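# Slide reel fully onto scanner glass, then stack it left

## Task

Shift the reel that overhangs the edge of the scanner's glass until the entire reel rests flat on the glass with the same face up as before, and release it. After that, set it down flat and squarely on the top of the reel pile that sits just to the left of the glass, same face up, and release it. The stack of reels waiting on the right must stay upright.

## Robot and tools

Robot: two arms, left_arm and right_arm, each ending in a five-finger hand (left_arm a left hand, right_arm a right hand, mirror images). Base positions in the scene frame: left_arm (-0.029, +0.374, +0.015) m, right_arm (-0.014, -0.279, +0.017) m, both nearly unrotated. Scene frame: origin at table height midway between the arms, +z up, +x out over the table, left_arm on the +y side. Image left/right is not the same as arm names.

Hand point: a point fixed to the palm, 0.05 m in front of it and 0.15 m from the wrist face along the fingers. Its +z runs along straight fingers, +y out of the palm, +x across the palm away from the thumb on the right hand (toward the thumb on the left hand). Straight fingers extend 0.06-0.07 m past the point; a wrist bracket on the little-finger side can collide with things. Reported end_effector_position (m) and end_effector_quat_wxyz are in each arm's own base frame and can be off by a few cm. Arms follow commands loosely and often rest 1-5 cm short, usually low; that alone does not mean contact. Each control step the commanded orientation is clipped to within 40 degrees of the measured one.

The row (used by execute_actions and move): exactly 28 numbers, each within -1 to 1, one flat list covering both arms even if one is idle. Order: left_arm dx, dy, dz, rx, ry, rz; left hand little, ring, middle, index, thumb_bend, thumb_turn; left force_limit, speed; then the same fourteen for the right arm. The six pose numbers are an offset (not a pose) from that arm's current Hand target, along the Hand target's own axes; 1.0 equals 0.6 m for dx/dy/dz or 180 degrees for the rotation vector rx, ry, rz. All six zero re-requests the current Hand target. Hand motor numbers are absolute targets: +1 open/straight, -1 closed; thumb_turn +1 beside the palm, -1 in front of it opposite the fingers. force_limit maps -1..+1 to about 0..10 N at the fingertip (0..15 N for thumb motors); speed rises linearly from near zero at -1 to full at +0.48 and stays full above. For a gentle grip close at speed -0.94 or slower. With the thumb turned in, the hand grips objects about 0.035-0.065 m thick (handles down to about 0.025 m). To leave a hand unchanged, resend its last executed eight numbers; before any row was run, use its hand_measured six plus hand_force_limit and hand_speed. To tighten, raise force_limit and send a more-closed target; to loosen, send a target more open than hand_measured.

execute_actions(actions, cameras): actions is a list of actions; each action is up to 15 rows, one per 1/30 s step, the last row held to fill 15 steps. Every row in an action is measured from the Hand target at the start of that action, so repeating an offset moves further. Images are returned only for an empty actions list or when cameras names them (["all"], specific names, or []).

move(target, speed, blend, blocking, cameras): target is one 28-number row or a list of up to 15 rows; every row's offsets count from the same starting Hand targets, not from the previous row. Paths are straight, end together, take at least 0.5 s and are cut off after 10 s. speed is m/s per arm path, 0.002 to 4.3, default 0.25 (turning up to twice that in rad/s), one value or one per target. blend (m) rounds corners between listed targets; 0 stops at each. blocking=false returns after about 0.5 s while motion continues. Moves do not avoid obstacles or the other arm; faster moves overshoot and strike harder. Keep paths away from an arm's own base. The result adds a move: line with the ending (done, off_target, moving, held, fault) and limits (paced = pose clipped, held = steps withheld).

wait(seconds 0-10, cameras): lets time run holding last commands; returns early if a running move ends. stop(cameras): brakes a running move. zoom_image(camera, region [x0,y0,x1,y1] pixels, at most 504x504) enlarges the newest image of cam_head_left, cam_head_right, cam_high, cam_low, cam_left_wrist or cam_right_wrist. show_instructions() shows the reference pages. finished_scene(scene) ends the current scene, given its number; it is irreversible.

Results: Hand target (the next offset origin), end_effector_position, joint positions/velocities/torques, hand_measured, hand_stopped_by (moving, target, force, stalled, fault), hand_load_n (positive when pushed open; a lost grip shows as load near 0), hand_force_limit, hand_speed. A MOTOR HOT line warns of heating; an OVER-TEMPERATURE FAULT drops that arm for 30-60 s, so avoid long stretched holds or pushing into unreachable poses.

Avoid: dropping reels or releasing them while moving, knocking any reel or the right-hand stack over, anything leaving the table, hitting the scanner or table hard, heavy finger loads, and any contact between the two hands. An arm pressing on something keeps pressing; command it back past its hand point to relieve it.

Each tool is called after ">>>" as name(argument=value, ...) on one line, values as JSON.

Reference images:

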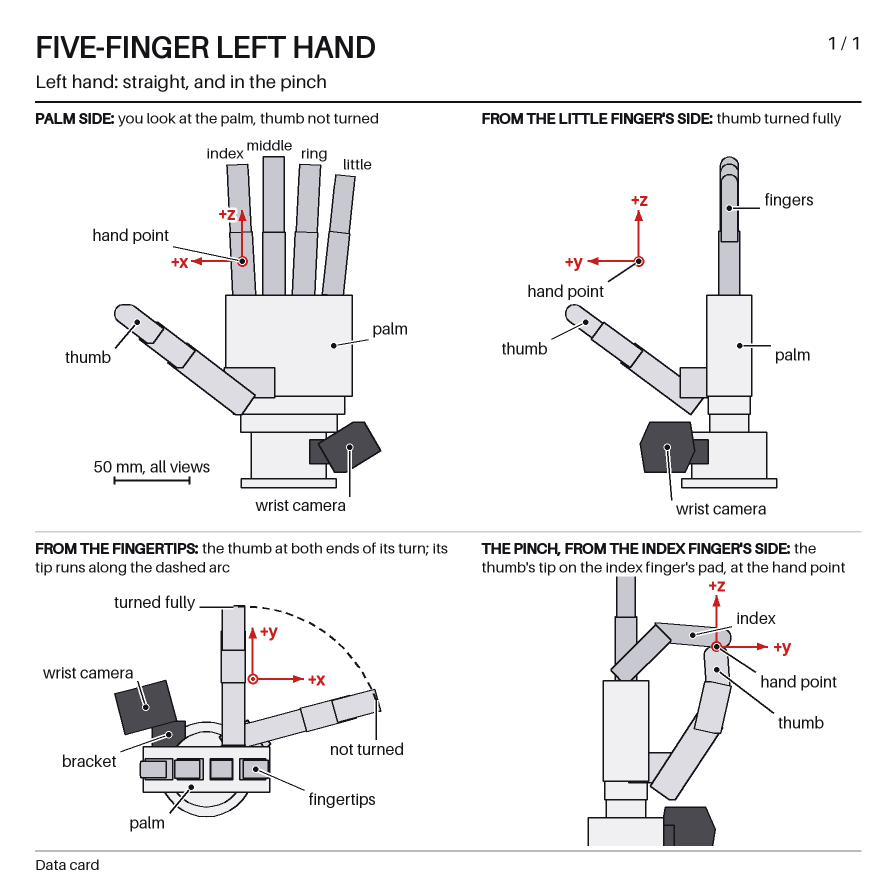

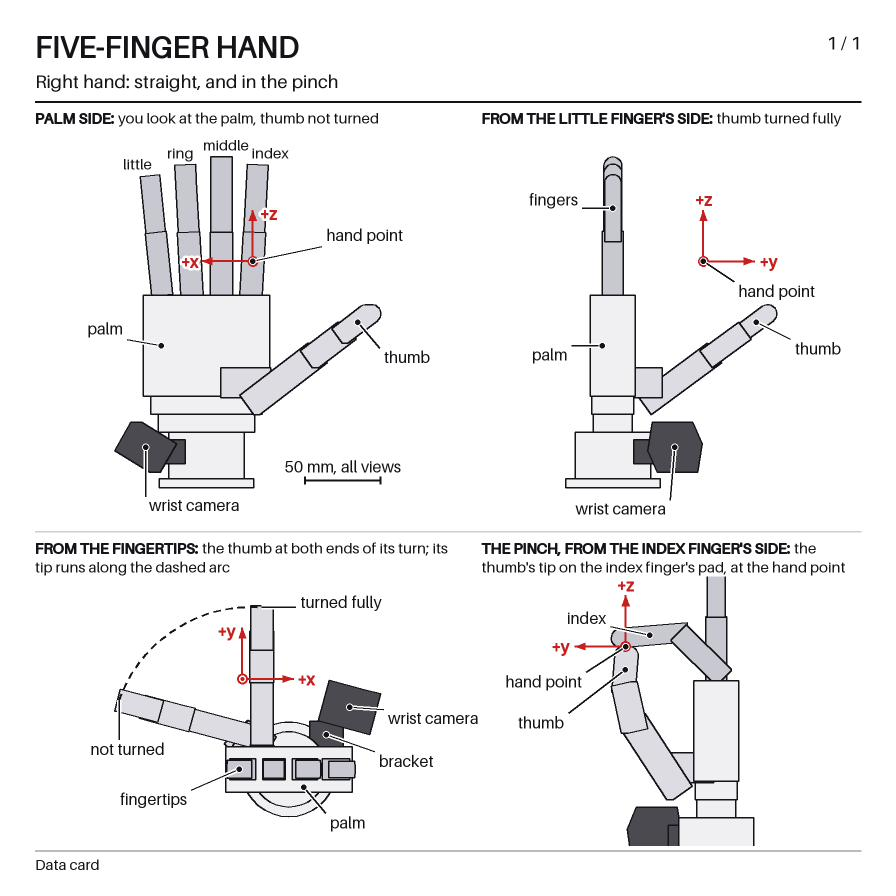

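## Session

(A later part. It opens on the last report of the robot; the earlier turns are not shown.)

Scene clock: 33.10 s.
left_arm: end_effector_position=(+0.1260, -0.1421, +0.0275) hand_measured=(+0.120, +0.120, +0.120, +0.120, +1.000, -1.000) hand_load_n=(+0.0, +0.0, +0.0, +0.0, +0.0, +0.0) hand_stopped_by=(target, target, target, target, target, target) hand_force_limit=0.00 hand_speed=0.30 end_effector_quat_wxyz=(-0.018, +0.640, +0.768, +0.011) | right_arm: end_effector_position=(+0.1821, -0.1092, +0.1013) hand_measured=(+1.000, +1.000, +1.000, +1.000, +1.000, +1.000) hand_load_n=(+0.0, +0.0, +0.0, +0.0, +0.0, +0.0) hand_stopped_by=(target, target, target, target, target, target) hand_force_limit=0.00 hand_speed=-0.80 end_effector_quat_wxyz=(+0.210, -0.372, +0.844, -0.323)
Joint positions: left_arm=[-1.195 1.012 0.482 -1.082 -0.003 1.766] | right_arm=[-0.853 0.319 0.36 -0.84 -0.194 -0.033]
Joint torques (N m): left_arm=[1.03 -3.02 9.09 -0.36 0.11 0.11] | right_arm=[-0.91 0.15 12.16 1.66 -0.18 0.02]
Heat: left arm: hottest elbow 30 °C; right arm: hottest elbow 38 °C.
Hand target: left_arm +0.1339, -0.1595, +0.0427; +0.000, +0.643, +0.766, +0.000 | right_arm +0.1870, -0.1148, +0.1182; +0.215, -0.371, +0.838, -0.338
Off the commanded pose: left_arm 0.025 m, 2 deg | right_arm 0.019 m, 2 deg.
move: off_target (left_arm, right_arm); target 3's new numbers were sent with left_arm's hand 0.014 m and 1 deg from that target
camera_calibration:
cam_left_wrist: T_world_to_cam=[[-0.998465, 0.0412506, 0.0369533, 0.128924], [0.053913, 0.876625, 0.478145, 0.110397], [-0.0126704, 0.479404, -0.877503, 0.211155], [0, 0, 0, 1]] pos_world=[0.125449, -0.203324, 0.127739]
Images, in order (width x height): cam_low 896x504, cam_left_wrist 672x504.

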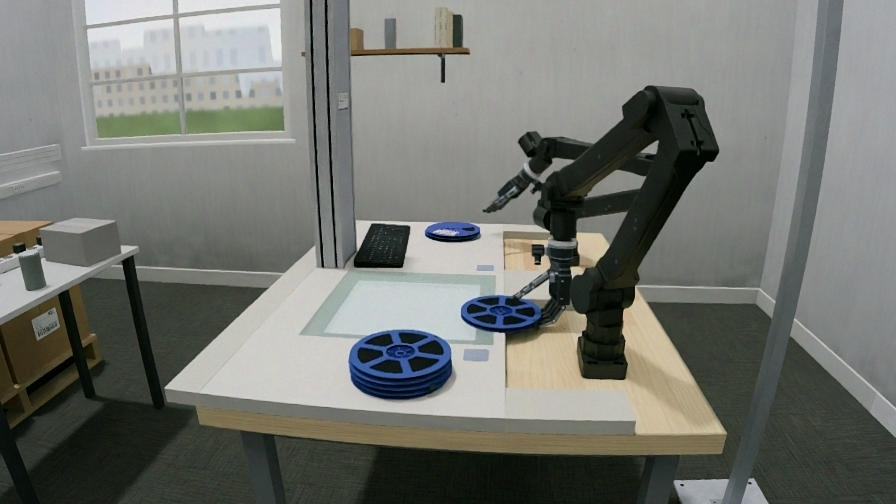

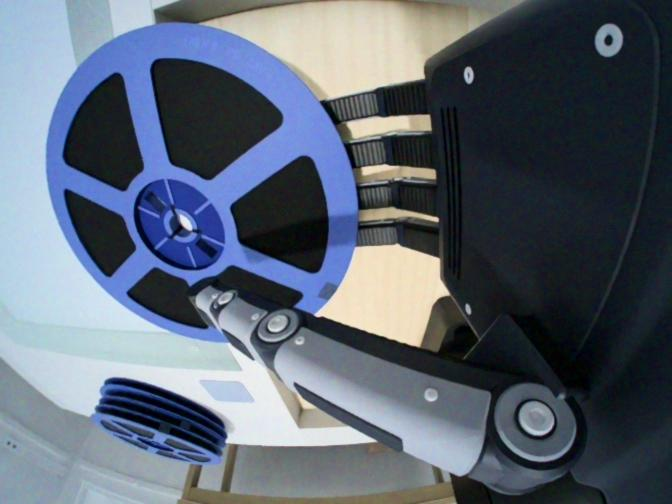

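>>> move(target=[[-0.025,0.016,-0.014,0,0,0,0.12,0.12,0.12,0.12,1,-1,0,0.3, 0,0,0,0,0,0,1,1,1,1,1,1,0,-0.8]], speed=0.05, cameras=["cam_left_wrist","cam_low"])

>>> zoom_image(camera="cam_low", region=[440, 270, 600, 350])

Scene clock: 34.40 s.
left_arm: end_effector_position=(+0.1368, -0.1550, +0.0369) hand_measured=(+0.120, +0.120, +0.120, +0.120, +1.000, -1.000) hand_load_n=(+0.0, +0.0, +1.0, +0.0, -0.5, +0.0) hand_stopped_by=(target, target, target, target, target, target) hand_force_limit=0.00 hand_speed=0.30 end_effector_quat_wxyz=(-0.014, +0.640, +0.768, +0.008) | right_arm: end_effector_position=(+0.1821, -0.1092, +0.1013) hand_measured=(+1.000, +1.000, +1.000, +1.000, +1.000, +1.000) hand_load_n=(+0.0, +0.0, +0.0, +0.0, +0.0, +0.0) hand_stopped_by=(target, target, target, target, target, target) hand_force_limit=0.00 hand_speed=-0.80 end_effector_quat_wxyz=(+0.210, -0.372, +0.844, -0.323)
Joint positions: left_arm=[-1.17 1.04 0.528 -1.09 -0.002 1.791] | right_arm=[-0.853 0.319 0.36 -0.84 -0.194 -0.033]
Joint torques (N m): left_arm=[1.03 -2.43 9.5 -0.47 0.05 0.11] | right_arm=[-0.85 0.15 12.14 1.65 -0.18 0.02]
Heat: left arm: hottest elbow 30 °C; right arm: hottest elbow 38 °C.
Hand target: left_arm +0.1460, -0.1725, +0.0511; +0.000, +0.643, +0.766, +0.000 | right_arm +0.1870, -0.1148, +0.1182; +0.215, -0.371, +0.838, -0.338
Off the commanded pose: left_arm 0.024 m, 2 deg | right_arm 0.019 m, 2 deg.
move: off_target (left_arm, right_arm)
camera_calibration:
cam_left_wrist: T_world_to_cam=[[-0.998535, 0.041489, 0.0347455, 0.139892], [0.0529568, 0.881338, 0.46951, 0.117881], [-0.011143, 0.470662, -0.882243, 0.224361], [0, 0, 0, 1]] pos_world=[0.135944, -0.215295, 0.137734]
Images, in order (width x height): cam_low 896x504, cam_left_wrist 672x504.

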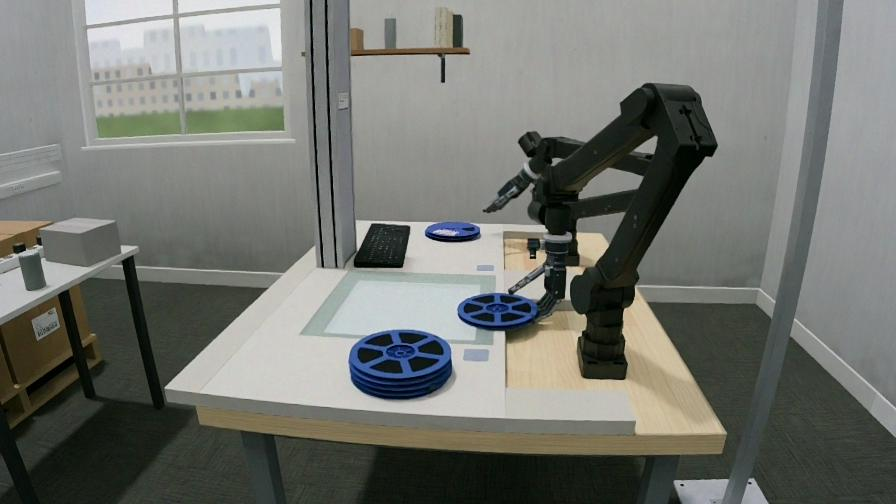

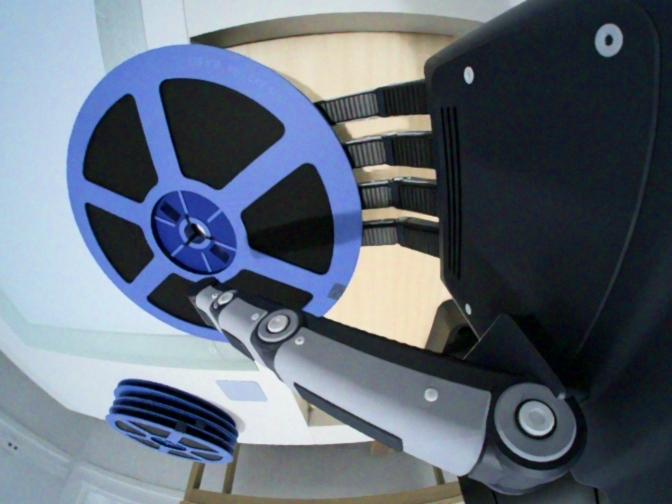

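Scaled by 3.150 from the camera's 896x504 image, which has a finer 1280x720 frame.

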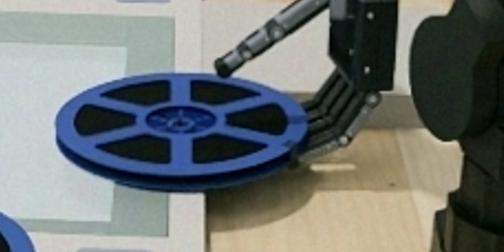

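>>> move(target=[[0,0.005,0,0,0,0,0.12,0.12,0.12,0.12,-0.25,-1,-0.4,-0.2, 0,0,0,0,0,0,1,1,1,1,1,1,0,-0.8],[0,0.005,0,0,0,0,-0.4,-0.4,-0.4,-0.4,-0.25,-1,-0.4,-0.9, 0,0,0,0,0,0,1,1,1,1,1,1,0,-0.8]], speed=0.05, cameras=["cam_left_wrist","cam_low"])

>>> zoom_image(camera="cam_low", region=[440, 270, 600, 350])

Scene clock: 37.63 s.
left_arm: end_effector_position=(+0.1392, -0.1539, +0.0364) hand_measured=(-0.046, +0.010, +0.038, +0.038, -0.250, -1.000) hand_load_n=(+3.0, +1.0, +2.5, +6.0, +3.5, +1.0) hand_stopped_by=(force, force, force, force, target, target) hand_force_limit=-0.40 hand_speed=-0.90 end_effector_quat_wxyz=(-0.015, +0.642, +0.767, +0.008) | right_arm: end_effector_position=(+0.1821, -0.1092, +0.1013) hand_measured=(+1.000, +1.000, +1.000, +1.000, +1.000, +1.000) hand_load_n=(+0.0, +0.0, +0.0, +0.0, +0.0, +0.0) hand_stopped_by=(target, target, target, target, target, target) hand_force_limit=0.00 hand_speed=-0.80 end_effector_quat_wxyz=(+0.210, -0.372, +0.844, -0.323)
Joint positions: left_arm=[-1.157 1.042 0.528 -1.09 -0.001 1.808] | right_arm=[-0.853 0.319 0.36 -0.84 -0.194 -0.033]
Joint torques (N m): left_arm=[0.79 -2.37 9.61 -0.4 0.03 0.1] | right_arm=[-0.79 0.15 12.12 1.63 -0.18 0.02]
Heat: left arm: hottest elbow 31 °C; right arm: hottest elbow 39 °C.
Hand target: left_arm +0.1490, -0.1722, +0.0512; +0.000, +0.643, +0.766, +0.000 | right_arm +0.1870, -0.1148, +0.1182; +0.215, -0.371, +0.838, -0.338
Off the commanded pose: left_arm 0.025 m, 2 deg | right_arm 0.019 m, 2 deg.
move: off_target (left_arm, right_arm); target 2's new numbers were sent with left_arm's hand 0.025 m and 2 deg from that target
camera_calibration:
cam_left_wrist: T_world_to_cam=[[-0.998305, 0.0448322, 0.0371207, 0.142744], [0.0570467, 0.880251, 0.471067, 0.116281], [-0.0115565, 0.472386, -0.881316, 0.223651], [0, 0, 0, 1]] pos_world=[0.138453, -0.214405, 0.137033]
Images, in order (width x height): cam_low 896x504, cam_left_wrist 672x504.

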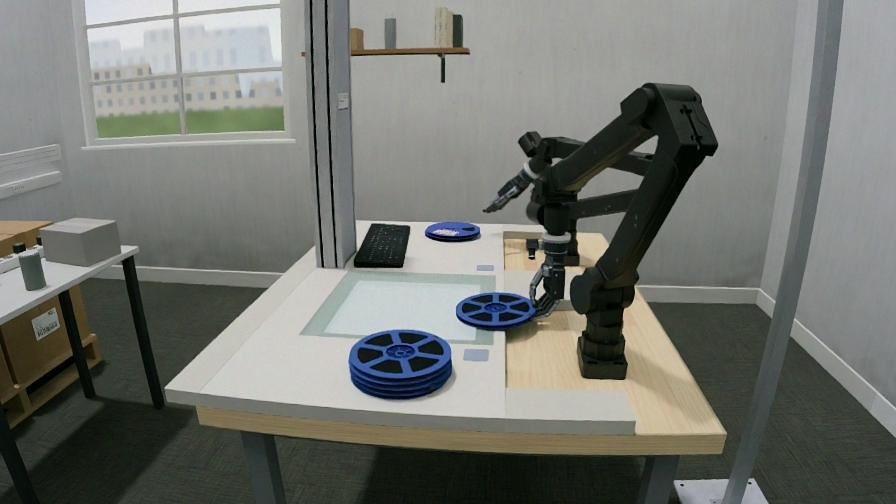

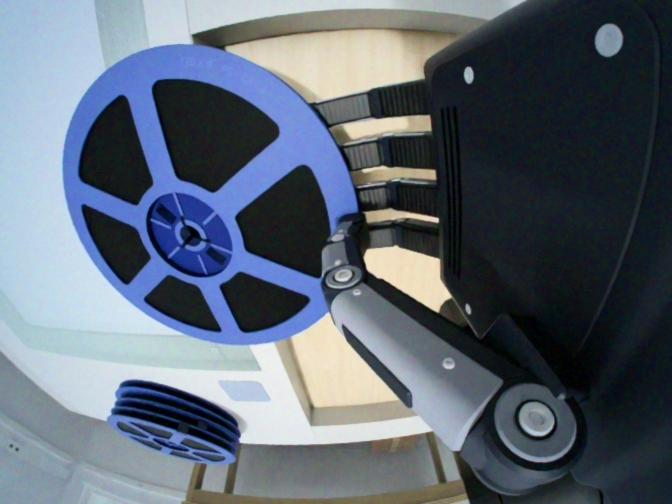

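Scaled by 3.150 from the camera's 896x504 image, which has a finer 1280x720 frame.

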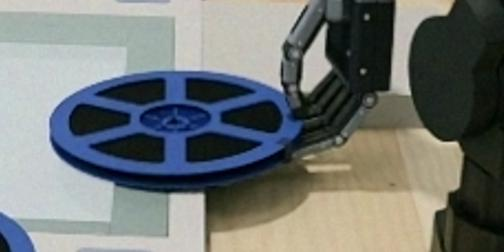

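>>> move(target=[[0,0.0,0,0,0,0,-0.5,-0.5,-0.5,-0.4,-0.25,-1,-0.2,-0.9, 0,0,0,0,0,0,1,1,1,1,1,1,0,-0.8],[0,0.0,-0.05,0,0,0,-0.5,-0.5,-0.5,-0.4,-0.25,-1,-0.2,-0.9, 0,0,0,0,0,0,1,1,1,1,1,1,0,-0.8]], speed=0.06, cameras=["cam_left_wrist","cam_low"])

>>> zoom_image(camera="cam_low", region=[440, 250, 600, 350])

Scene clock: 40.53 s.
left_arm: end_effector_position=(+0.1391, -0.1536, +0.0615) hand_measured=(-0.090, -0.024, +0.030, +0.038, -0.248, -1.000) hand_load_n=(+6.5, +3.0, +1.5, +11.0, +7.0, +4.0) hand_stopped_by=(force, force, force, force, target, target) hand_force_limit=-0.20 hand_speed=-0.90 end_effector_quat_wxyz=(-0.024, +0.641, +0.767, +0.011) | right_arm: end_effector_position=(+0.1821, -0.1092, +0.1013) hand_measured=(+1.000, +1.000, +1.000, +1.000, +1.000, +1.000) hand_load_n=(-0.5, +0.0, +0.0, +0.0, +0.0, +0.0) hand_stopped_by=(target, target, target, target, target, target) hand_force_limit=0.00 hand_speed=-0.80 end_effector_quat_wxyz=(+0.210, -0.372, +0.844, -0.323)
Joint positions: left_arm=[-1.155 1.014 0.584 -1.193 0 1.809] | right_arm=[-0.853 0.319 0.36 -0.84 -0.194 -0.033]
Joint torques (N m): left_arm=[0.85 -3.6 9.99 -0.51 -0.04 0.08] | right_arm=[-0.79 0.21 12.15 1.66 -0.18 0.02]
Heat: left arm: hottest elbow 31 °C; right arm: hottest elbow 39 °C.
Hand target: left_arm +0.1489, -0.1722, +0.0812; +0.000, +0.643, +0.766, +0.000 | right_arm +0.1870, -0.1148, +0.1182; +0.215, -0.371, +0.838, -0.338
Off the commanded pose: left_arm 0.029 m, 3 deg | right_arm 0.019 m, 2 deg.
move: off_target (left_arm, right_arm)
camera_calibration:
cam_left_wrist: T_world_to_cam=[[-0.997958, 0.0437031, 0.0465878, 0.140807], [0.0608401, 0.872535, 0.484749, 0.101538], [-0.0194645, 0.486593, -0.873412, 0.248465], [0, 0, 0, 1]] pos_world=[0.139178, -0.215651, 0.161231]
Images, in order (width x height): cam_low 896x504, cam_left_wrist 672x504.

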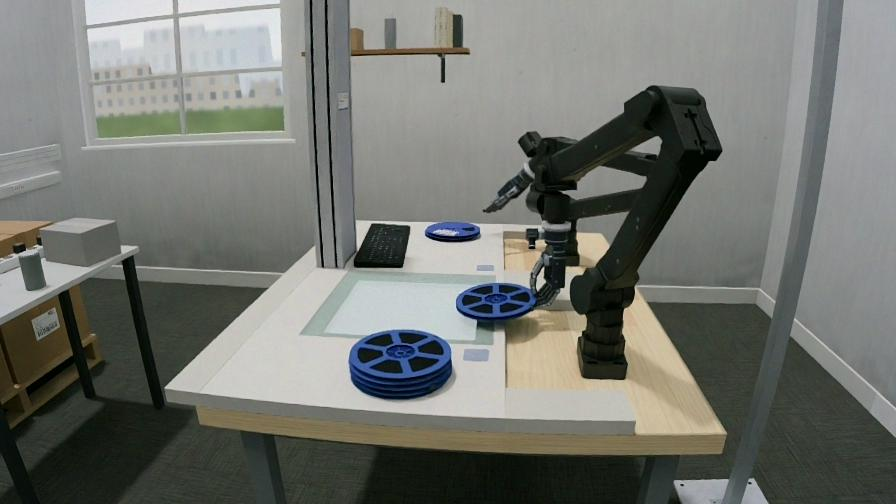

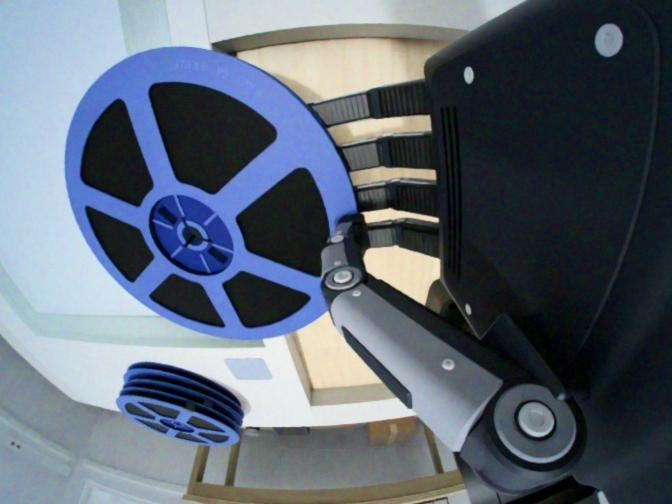

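Scaled by 3.150 from the camera's 896x504 image, which has a finer 1280x720 frame.

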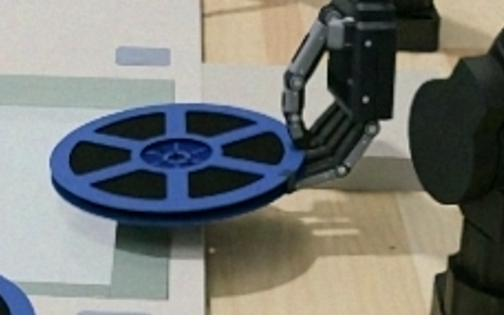

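>>> move(target=[[0,0.0,-0.11,0,0,0,-0.5,-0.5,-0.5,-0.4,-0.25,-1,-0.2,-0.9, 0,0,0,0,0,0,1,1,1,1,1,1,0,-0.8],[0.2583,0.3877,-0.15,-0.0339,0.0237,-0.3883,-0.5,-0.5,-0.5,-0.4,-0.25,-1,-0.2,-0.9, 0,0,0,0,0,0,1,1,1,1,1,1,0,-0.8]], speed=[0.12,0.2], blend=[0.03,0], cameras=["all"])

>>> zoom_image(camera="cam_low", region=[320, 260, 480, 420])

>>> zoom_image(camera="cam_high", region=[580, 140, 740, 300])

Scene clock: 46.20 s.
left_arm: end_effector_position=(+0.3299, +0.0224, +0.1547) hand_measured=(-0.090, -0.024, +0.030, +0.038, -0.248, -1.000) hand_load_n=(+6.5, +3.0, +1.5, +11.0, +7.0, +4.0) hand_stopped_by=(force, force, force, force, target, target) hand_force_limit=-0.20 hand_speed=-0.90 end_effector_quat_wxyz=(-0.022, +0.098, +0.993, +0.059) | right_arm: end_effector_position=(+0.1821, -0.1092, +0.1013) hand_measured=(+1.000, +1.000, +1.000, +1.000, +1.000, +1.000) hand_load_n=(+0.0, +0.0, +0.0, +0.0, +0.0, -0.5) hand_stopped_by=(target, target, target, target, target, target) hand_force_limit=0.00 hand_speed=-0.80 end_effector_quat_wxyz=(+0.210, -0.372, +0.844, -0.323)
Joint positions: left_arm=[-0.182 1.327 1.057 -1.355 -0.114 1.582] | right_arm=[-0.853 0.319 0.36 -0.84 -0.194 -0.033]
Joint torques (N m): left_arm=[0.73 -7.71 10.63 0.02 -0.42 -0.15] | right_arm=[-0.73 0.15 12.15 1.62 -0.19 0.02]
Heat: left arm: hottest elbow 32 °C; right arm: hottest elbow 39 °C.
Hand target: left_arm +0.3510, +0.0211, +0.1711; +0.005, +0.087, +0.994, +0.061 | right_arm +0.1870, -0.1148, +0.1182; +0.215, -0.371, +0.838, -0.338
Off the commanded pose: left_arm 0.027 m, 3 deg | right_arm 0.019 m, 2 deg.
move: off_target (left_arm, right_arm)
camera_calibration:
cam_left_wrist: T_world_to_cam=[[-0.408091, -0.90979, -0.0757862, 0.164931], [-0.799264, 0.315927, 0.51124, 0.183314], [-0.441178, 0.269206, -0.85609, 0.389228], [0, 0, 0, 1]] pos_world=[0.385542, -0.0126439, 0.251996]
cam_right_wrist: T_world_to_cam=[[-0.638696, 0.267535, -0.721452, 0.220506], [0.0911755, 0.957317, 0.274283, 0.0597269], [0.764038, 0.109405, -0.635827, 0.0505048], [0, 0, 0, 1]] pos_world=[0.0968027, -0.121696, 0.174814]

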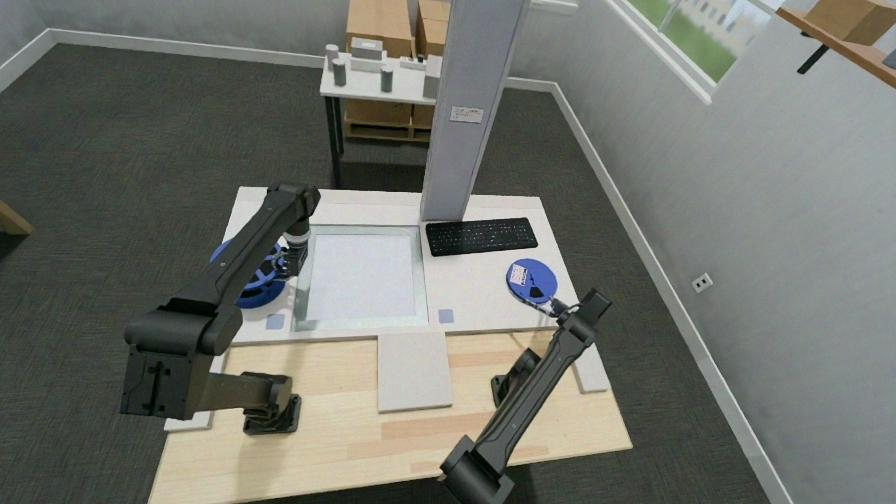

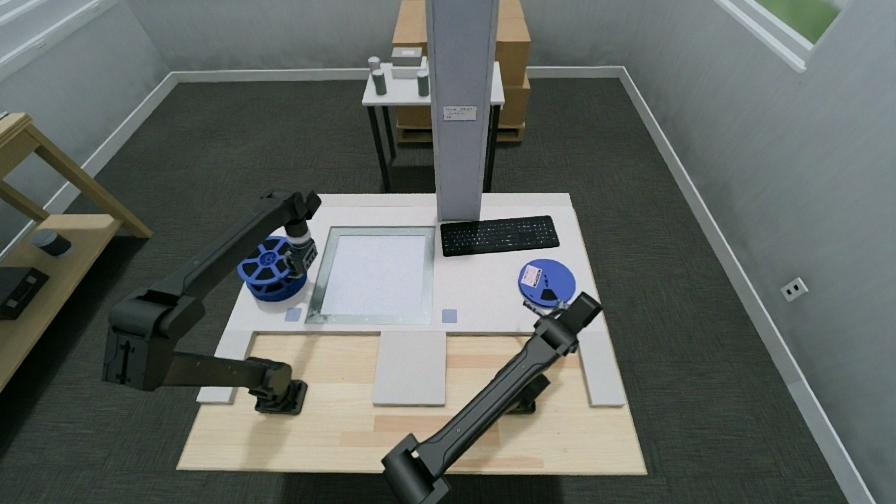

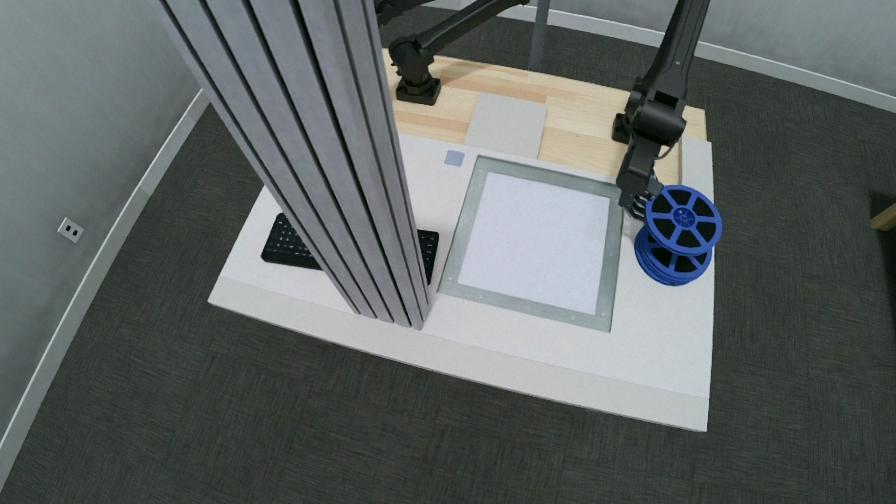

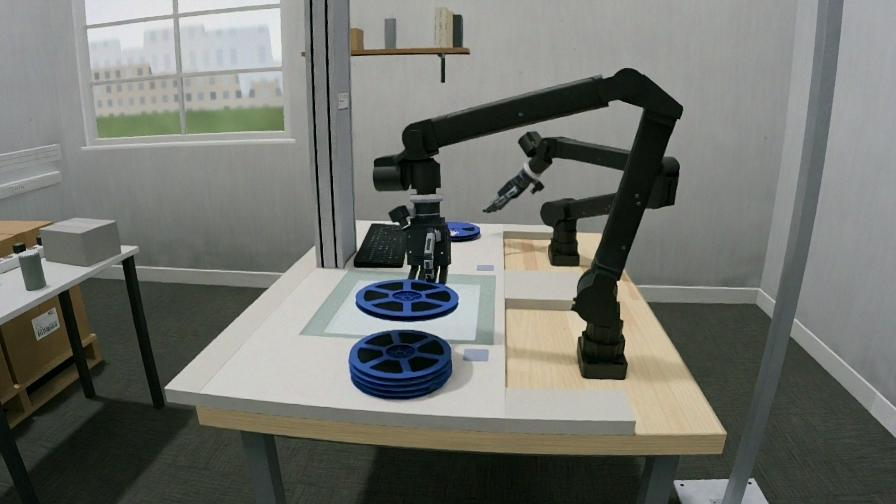

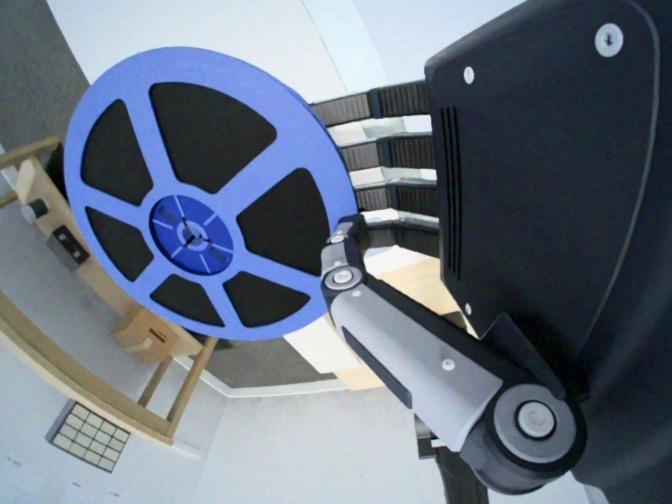

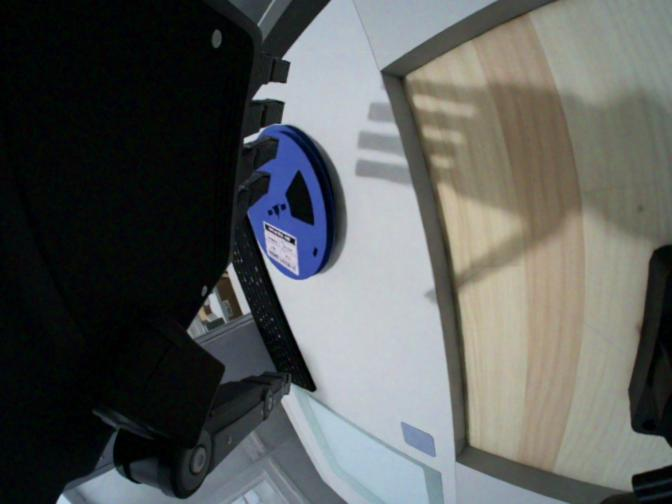

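Scaled by 3.150 from the camera's 896x504 image, which has a finer 1280x720 frame.

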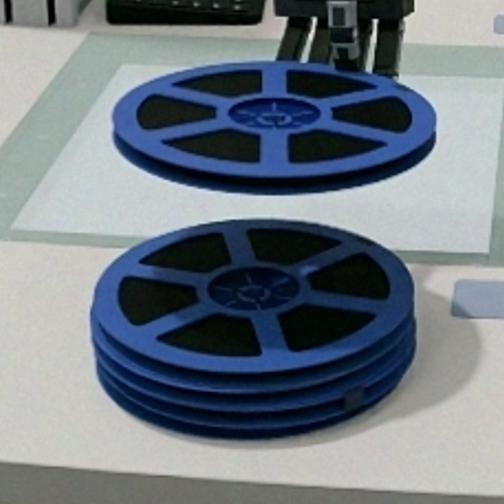

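Scaled by 3.150 from the camera's 896x504 image, which has a finer 1280x720 frame.

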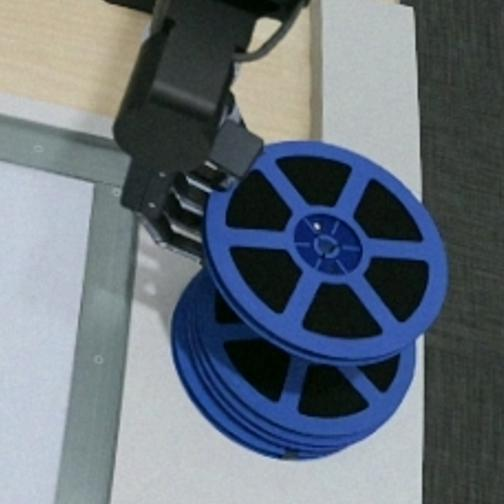

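>>> move(target=[0.0155,-0.0262,0.1097,0,0,0,-0.5,-0.5,-0.5,-0.4,-0.25,-1,-0.2,-0.9,0,0,0,0,0,0,1,1,1,1,1,1,0,-0.8], speed=0.1, cameras=["cam_high","cam_low"])

Scene clock: 50.83 s.
left_arm: end_effector_position=(+0.3396, +0.0167, +0.1057) hand_measured=(-0.090, -0.024, +0.030, +0.038, -0.248, -1.000) hand_load_n=(+6.5, +3.0, +1.5, +11.0, +7.0, +4.0) hand_stopped_by=(force, force, force, force, target, target) hand_force_limit=-0.20 hand_speed=-0.90 end_effector_quat_wxyz=(+0.003, +0.090, +0.994, +0.057) | right_arm: end_effector_position=(+0.1821, -0.1092, +0.1013) hand_measured=(+1.000, +1.000, +1.000, +1.000, +1.000, +1.000) hand_load_n=(+0.0, +0.0, +0.0, +0.0, +0.0, +0.0) hand_stopped_by=(target, target, target, target, target, target) hand_force_limit=0.00 hand_speed=-0.80 end_effector_quat_wxyz=(+0.210, -0.372, +0.844, -0.323)
Joint positions: left_arm=[-0.192 1.367 0.965 -1.174 -0.114 1.56] | right_arm=[-0.853 0.319 0.36 -0.84 -0.194 -0.033]
Joint torques (N m): left_arm=[0.03 -8.29 6.34 0.23 -0.42 -0.12] | right_arm=[-0.67 0.21 12.16 1.63 -0.18 0.02]
Heat: left arm: hottest elbow 33 °C; right arm: hottest elbow 40 °C.
Hand target: left_arm +0.3406, +0.0151, +0.1038; +0.005, +0.087, +0.994, +0.061 | right_arm +0.1870, -0.1148, +0.1182; +0.215, -0.371, +0.838, -0.338
Off the commanded pose: left_arm 0.003 m, 1 deg | right_arm 0.019 m, 2 deg.
move: off_target (right_arm)
Images, in order (width x height): cam_high 896x504, cam_low 896x504.

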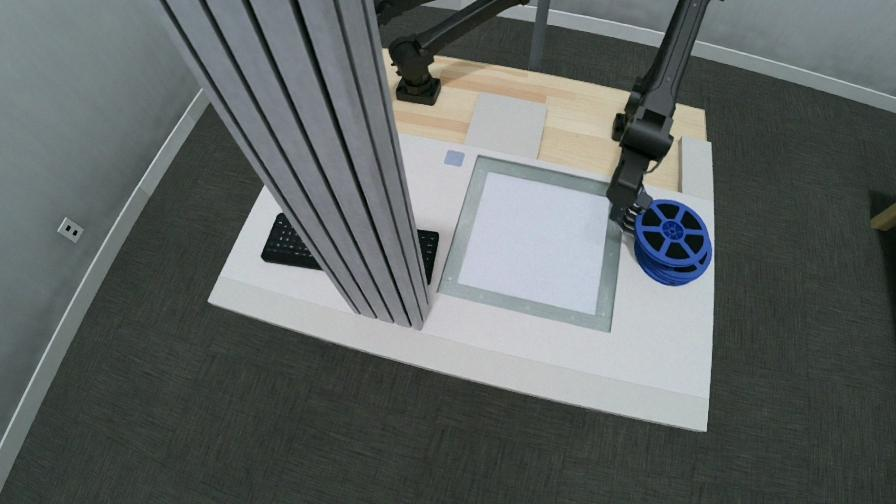

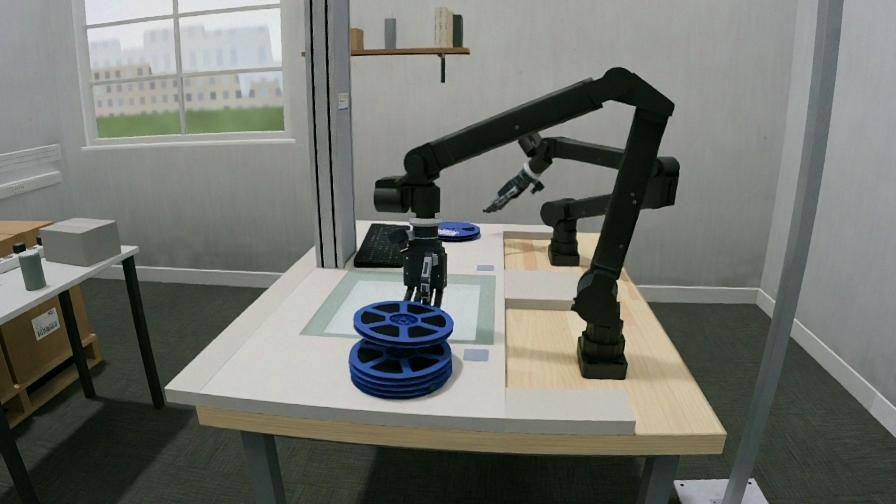

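>>> zoom_image(camera="cam_low", region=[320, 230, 490, 410])

>>> zoom_image(camera="cam_high", region=[600, 180, 730, 300])

Scaled by 2.800 from the camera's 896x504 image, which has a finer 1280x720 frame.

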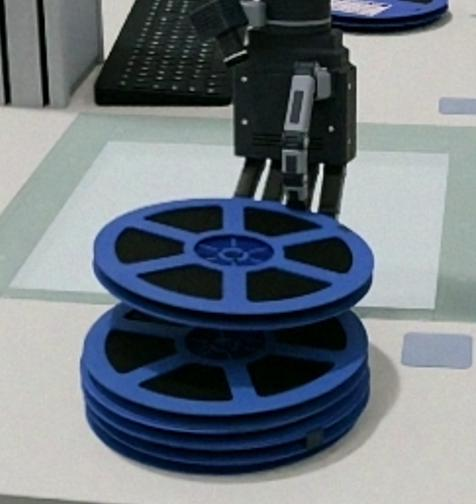

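Scaled by 3.877 from the camera's 896x504 image, which has a finer 1280x720 frame.

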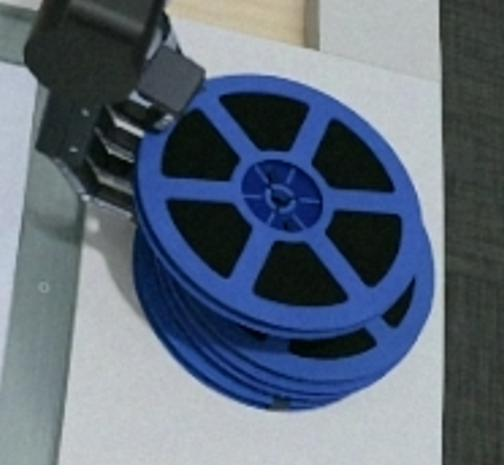

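>>> move(target=[0,-0.0045,0.0397,0,0.02,0,-0.5,-0.5,-0.5,-0.4,-0.25,-1,-0.2,-0.9,0,0,0,0,0,0,1,1,1,1,1,1,0,-0.8], speed=0.05, cameras=["cam_high","cam_low"])

>>> zoom_image(camera="cam_low", region=[320, 230, 490, 410])

>>> zoom_image(camera="cam_high", region=[600, 180, 730, 300])

Scene clock: 52.83 s.
left_arm: end_effector_position=(+0.3401, +0.0165, +0.0824) hand_measured=(-0.090, -0.024, +0.030, +0.038, -0.248, -1.000) hand_load_n=(+6.5, +3.0, +2.0, +11.0, +7.0, +4.0) hand_stopped_by=(force, force, force, force, target, target) hand_force_limit=-0.20 hand_speed=-0.90 end_effector_quat_wxyz=(-0.027, +0.090, +0.994, +0.060) | right_arm: end_effector_position=(+0.1821, -0.1092, +0.1013) hand_measured=(+1.000, +1.000, +1.000, +1.000, +1.000, +1.000) hand_load_n=(+0.0, +0.0, +0.0, +0.0, +0.0, +0.0) hand_stopped_by=(target, target, target, target, target, target) hand_force_limit=0.00 hand_speed=-0.80 end_effector_quat_wxyz=(+0.210, -0.372, +0.844, -0.323)
Joint positions: left_arm=[-0.192 1.441 0.965 -1.161 -0.114 1.555] | right_arm=[-0.853 0.319 0.36 -0.84 -0.194 -0.033]
Joint torques (N m): left_arm=[-0.32 -8.7 6.02 0.13 -0.36 -0.13] | right_arm=[-0.79 0.21 12.14 1.66 -0.18 0.02]
Heat: left arm: hottest elbow 33 °C; right arm: hottest elbow 40 °C.
Hand target: left_arm +0.3406, +0.0153, +0.0799; -0.026, +0.085, +0.994, +0.063 | right_arm +0.1870, -0.1148, +0.1182; +0.215, -0.371, +0.838, -0.338
Off the commanded pose: left_arm 0.003 m, 1 deg | right_arm 0.019 m, 2 deg.
move: off_target (right_arm)
Images, in order (width x height): cam_high 896x504, cam_low 896x504.

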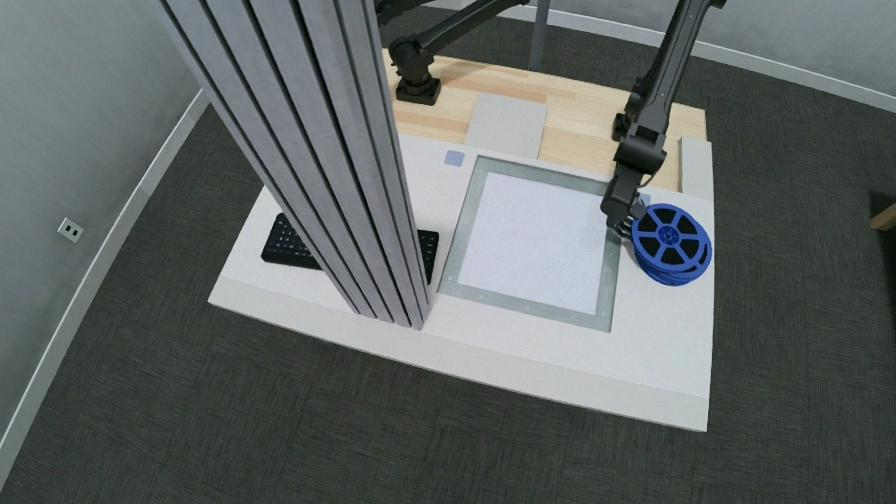

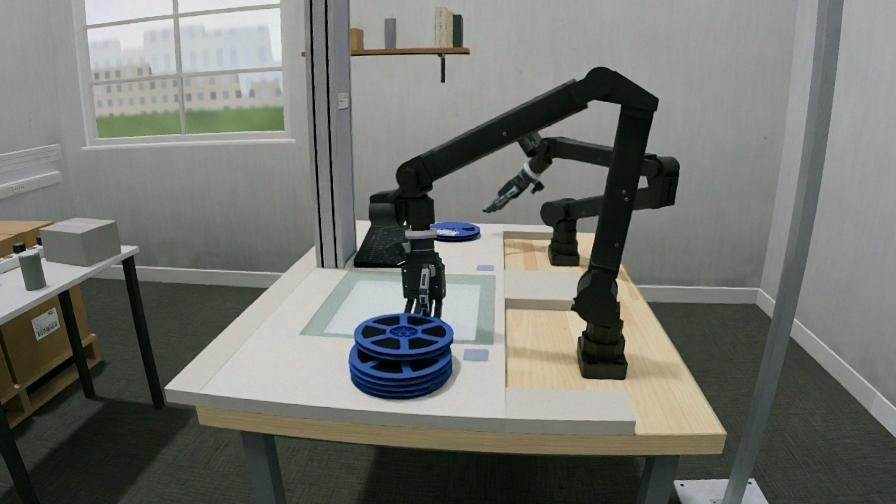

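Scaled by 2.800 from the camera's 896x504 image, which has a finer 1280x720 frame.

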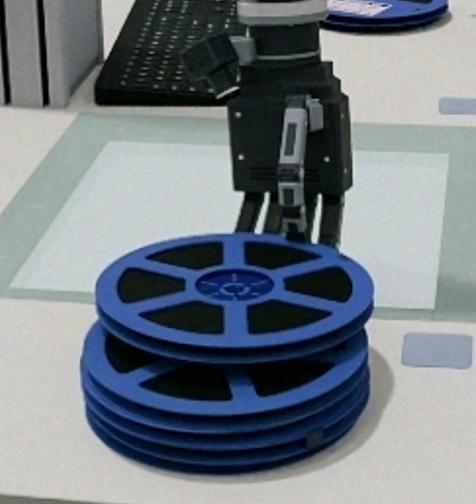

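Scaled by 3.877 from the camera's 896x504 image, which has a finer 1280x720 frame.

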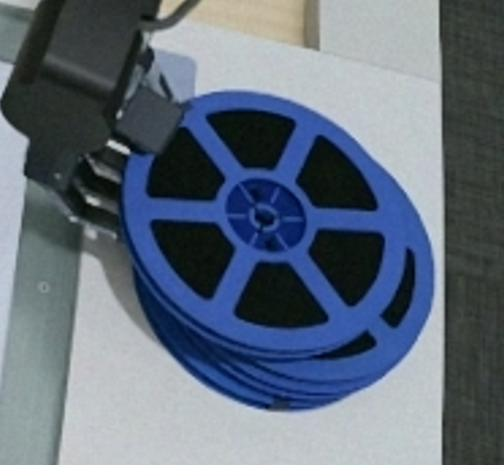

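>>> move(target=[0,-0.0016,0.0133,0,0,0,-0.5,-0.5,-0.5,-0.4,-0.25,-1,-0.2,-0.9,0,0,0,0,0,0,1,1,1,1,1,1,0,-0.8], speed=0.04)

Scene clock: 54.00 s.
left_arm: end_effector_position=(+0.3406, +0.0164, +0.0752) hand_measured=(-0.090, -0.024, +0.030, +0.038, -0.248, -1.000) hand_load_n=(+6.5, +3.0, +1.5, +11.5, +7.0, +4.0) hand_stopped_by=(force, force, force, force, target, target) hand_force_limit=-0.20 hand_speed=-0.90 end_effector_quat_wxyz=(-0.025, +0.089, +0.994, +0.060) | right_arm: end_effector_position=(+0.1821, -0.1092, +0.1013) hand_measured=(+1.000, +1.000, +1.000, +1.000, +1.000, +1.000) hand_load_n=(+0.0, +0.0, +0.0, +0.0, +0.0, -0.5) hand_stopped_by=(target, target, target, target, target, target) hand_force_limit=0.00 hand_speed=-0.80 end_effector_quat_wxyz=(+0.210, -0.372, +0.844, -0.323)
Joint positions: left_arm=[-0.192 1.449 0.953 -1.138 -0.114 1.555] | right_arm=[-0.853 0.319 0.36 -0.84 -0.194 -0.033]
Joint torques (N m): left_arm=[0.03 -8.82 5.89 0.08 -0.35 -0.13] | right_arm=[-0.73 0.15 12.15 1.63 -0.18 0.02]
Heat: left arm: hottest elbow 33 °C; right arm: hottest elbow 40 °C.
Hand target: left_arm +0.3402, +0.0154, +0.0718; -0.026, +0.085, +0.994, +0.063 | right_arm +0.1870, -0.1148, +0.1182; +0.215, -0.371, +0.838, -0.338
Off the commanded pose: left_arm 0.004 m, 1 deg | right_arm 0.019 m, 2 deg.
move: off_target (right_arm)

>>> move(target=[0,-0.0005,0.005,0,0,0,-0.5,-0.5,-0.5,-0.4,-0.25,-1,-0.2,-0.9,0,0,0,0,0,0,1,1,1,1,1,1,0,-0.8], speed=0.04, cameras=["cam_low","cam_high"])

>>> zoom_image(camera="cam_low", region=[320, 270, 490, 410])

Scene clock: 54.97 s.
left_arm: end_effector_position=(+0.3415, +0.0162, +0.0736) hand_measured=(-0.090, -0.024, +0.030, +0.038, -0.248, -1.000) hand_load_n=(+5.5, +3.5, +2.0, +10.5, +6.0, +4.0) hand_stopped_by=(force, force, force, force, target, target) hand_force_limit=-0.20 hand_speed=-0.90 end_effector_quat_wxyz=(-0.023, +0.089, +0.994, +0.060) | right_arm: end_effector_position=(+0.1821, -0.1092, +0.1013) hand_measured=(+1.000, +1.000, +1.000, +1.000, +1.000, +1.000) hand_load_n=(+0.0, +0.0, +0.0, +0.0, +0.0, +0.0) hand_stopped_by=(target, target, target, target, target, target) hand_force_limit=0.00 hand_speed=-0.80 end_effector_quat_wxyz=(+0.210, -0.372, +0.844, -0.323)
Joint positions: left_arm=[-0.192 1.451 0.951 -1.129 -0.114 1.555] | right_arm=[-0.853 0.319 0.36 -0.84 -0.194 -0.033]
Joint torques (N m): left_arm=[0.09 -8.59 5.7 0.14 -0.34 -0.13] | right_arm=[-0.85 0.21 12.15 1.65 -0.18 0.01]
Heat: left arm: hottest elbow 33 °C; right arm: hottest elbow 40 °C.
Hand target: left_arm +0.3400, +0.0155, +0.0688; -0.026, +0.085, +0.994, +0.063 | right_arm +0.1870, -0.1148, +0.1182; +0.215, -0.371, +0.838, -0.338
Off the commanded pose: left_arm 0.005 m, 1 deg | right_arm 0.019 m, 2 deg.
move: off_target (right_arm)
Images, in order (width x height): cam_high 896x504, cam_low 896x504.

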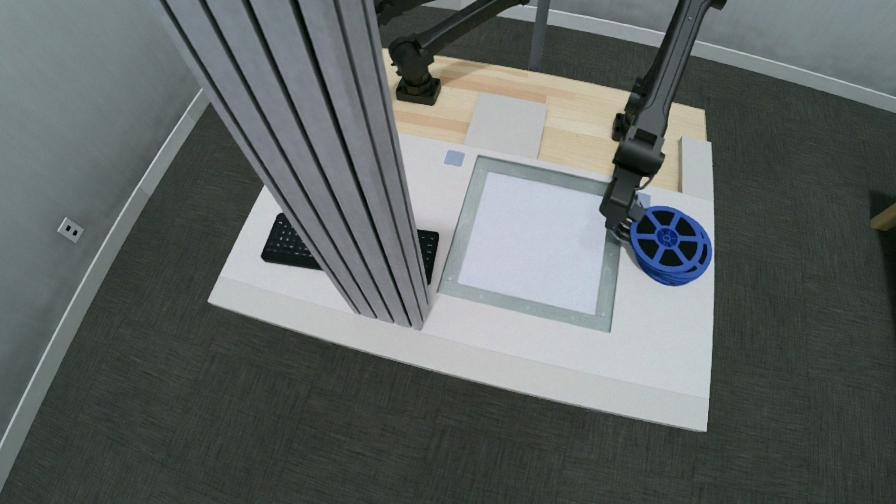

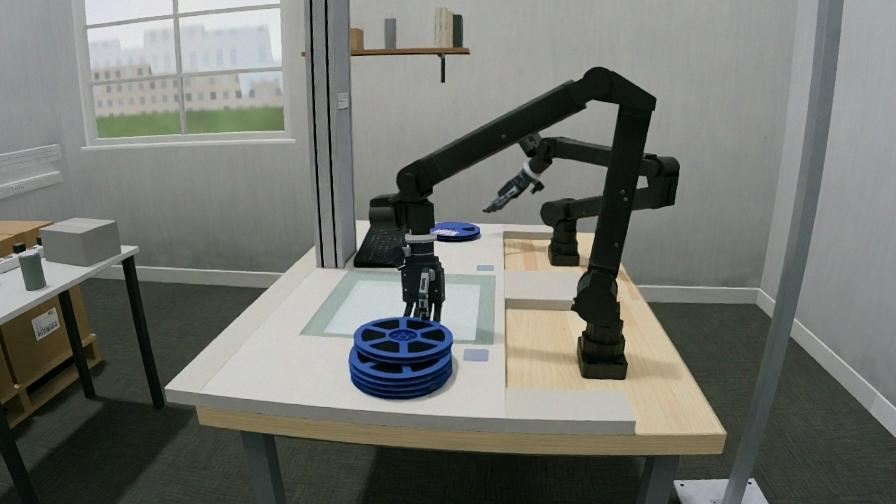

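Scaled by 2.965 from the camera's 896x504 image, which has a finer 1280x720 frame.

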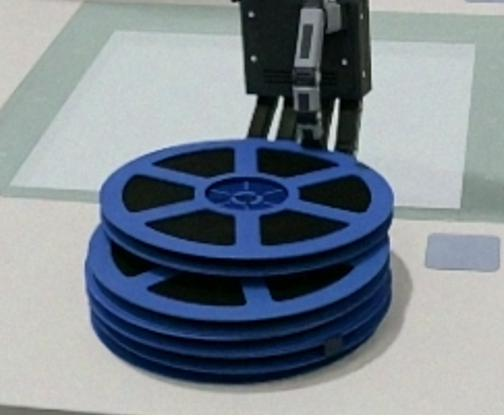

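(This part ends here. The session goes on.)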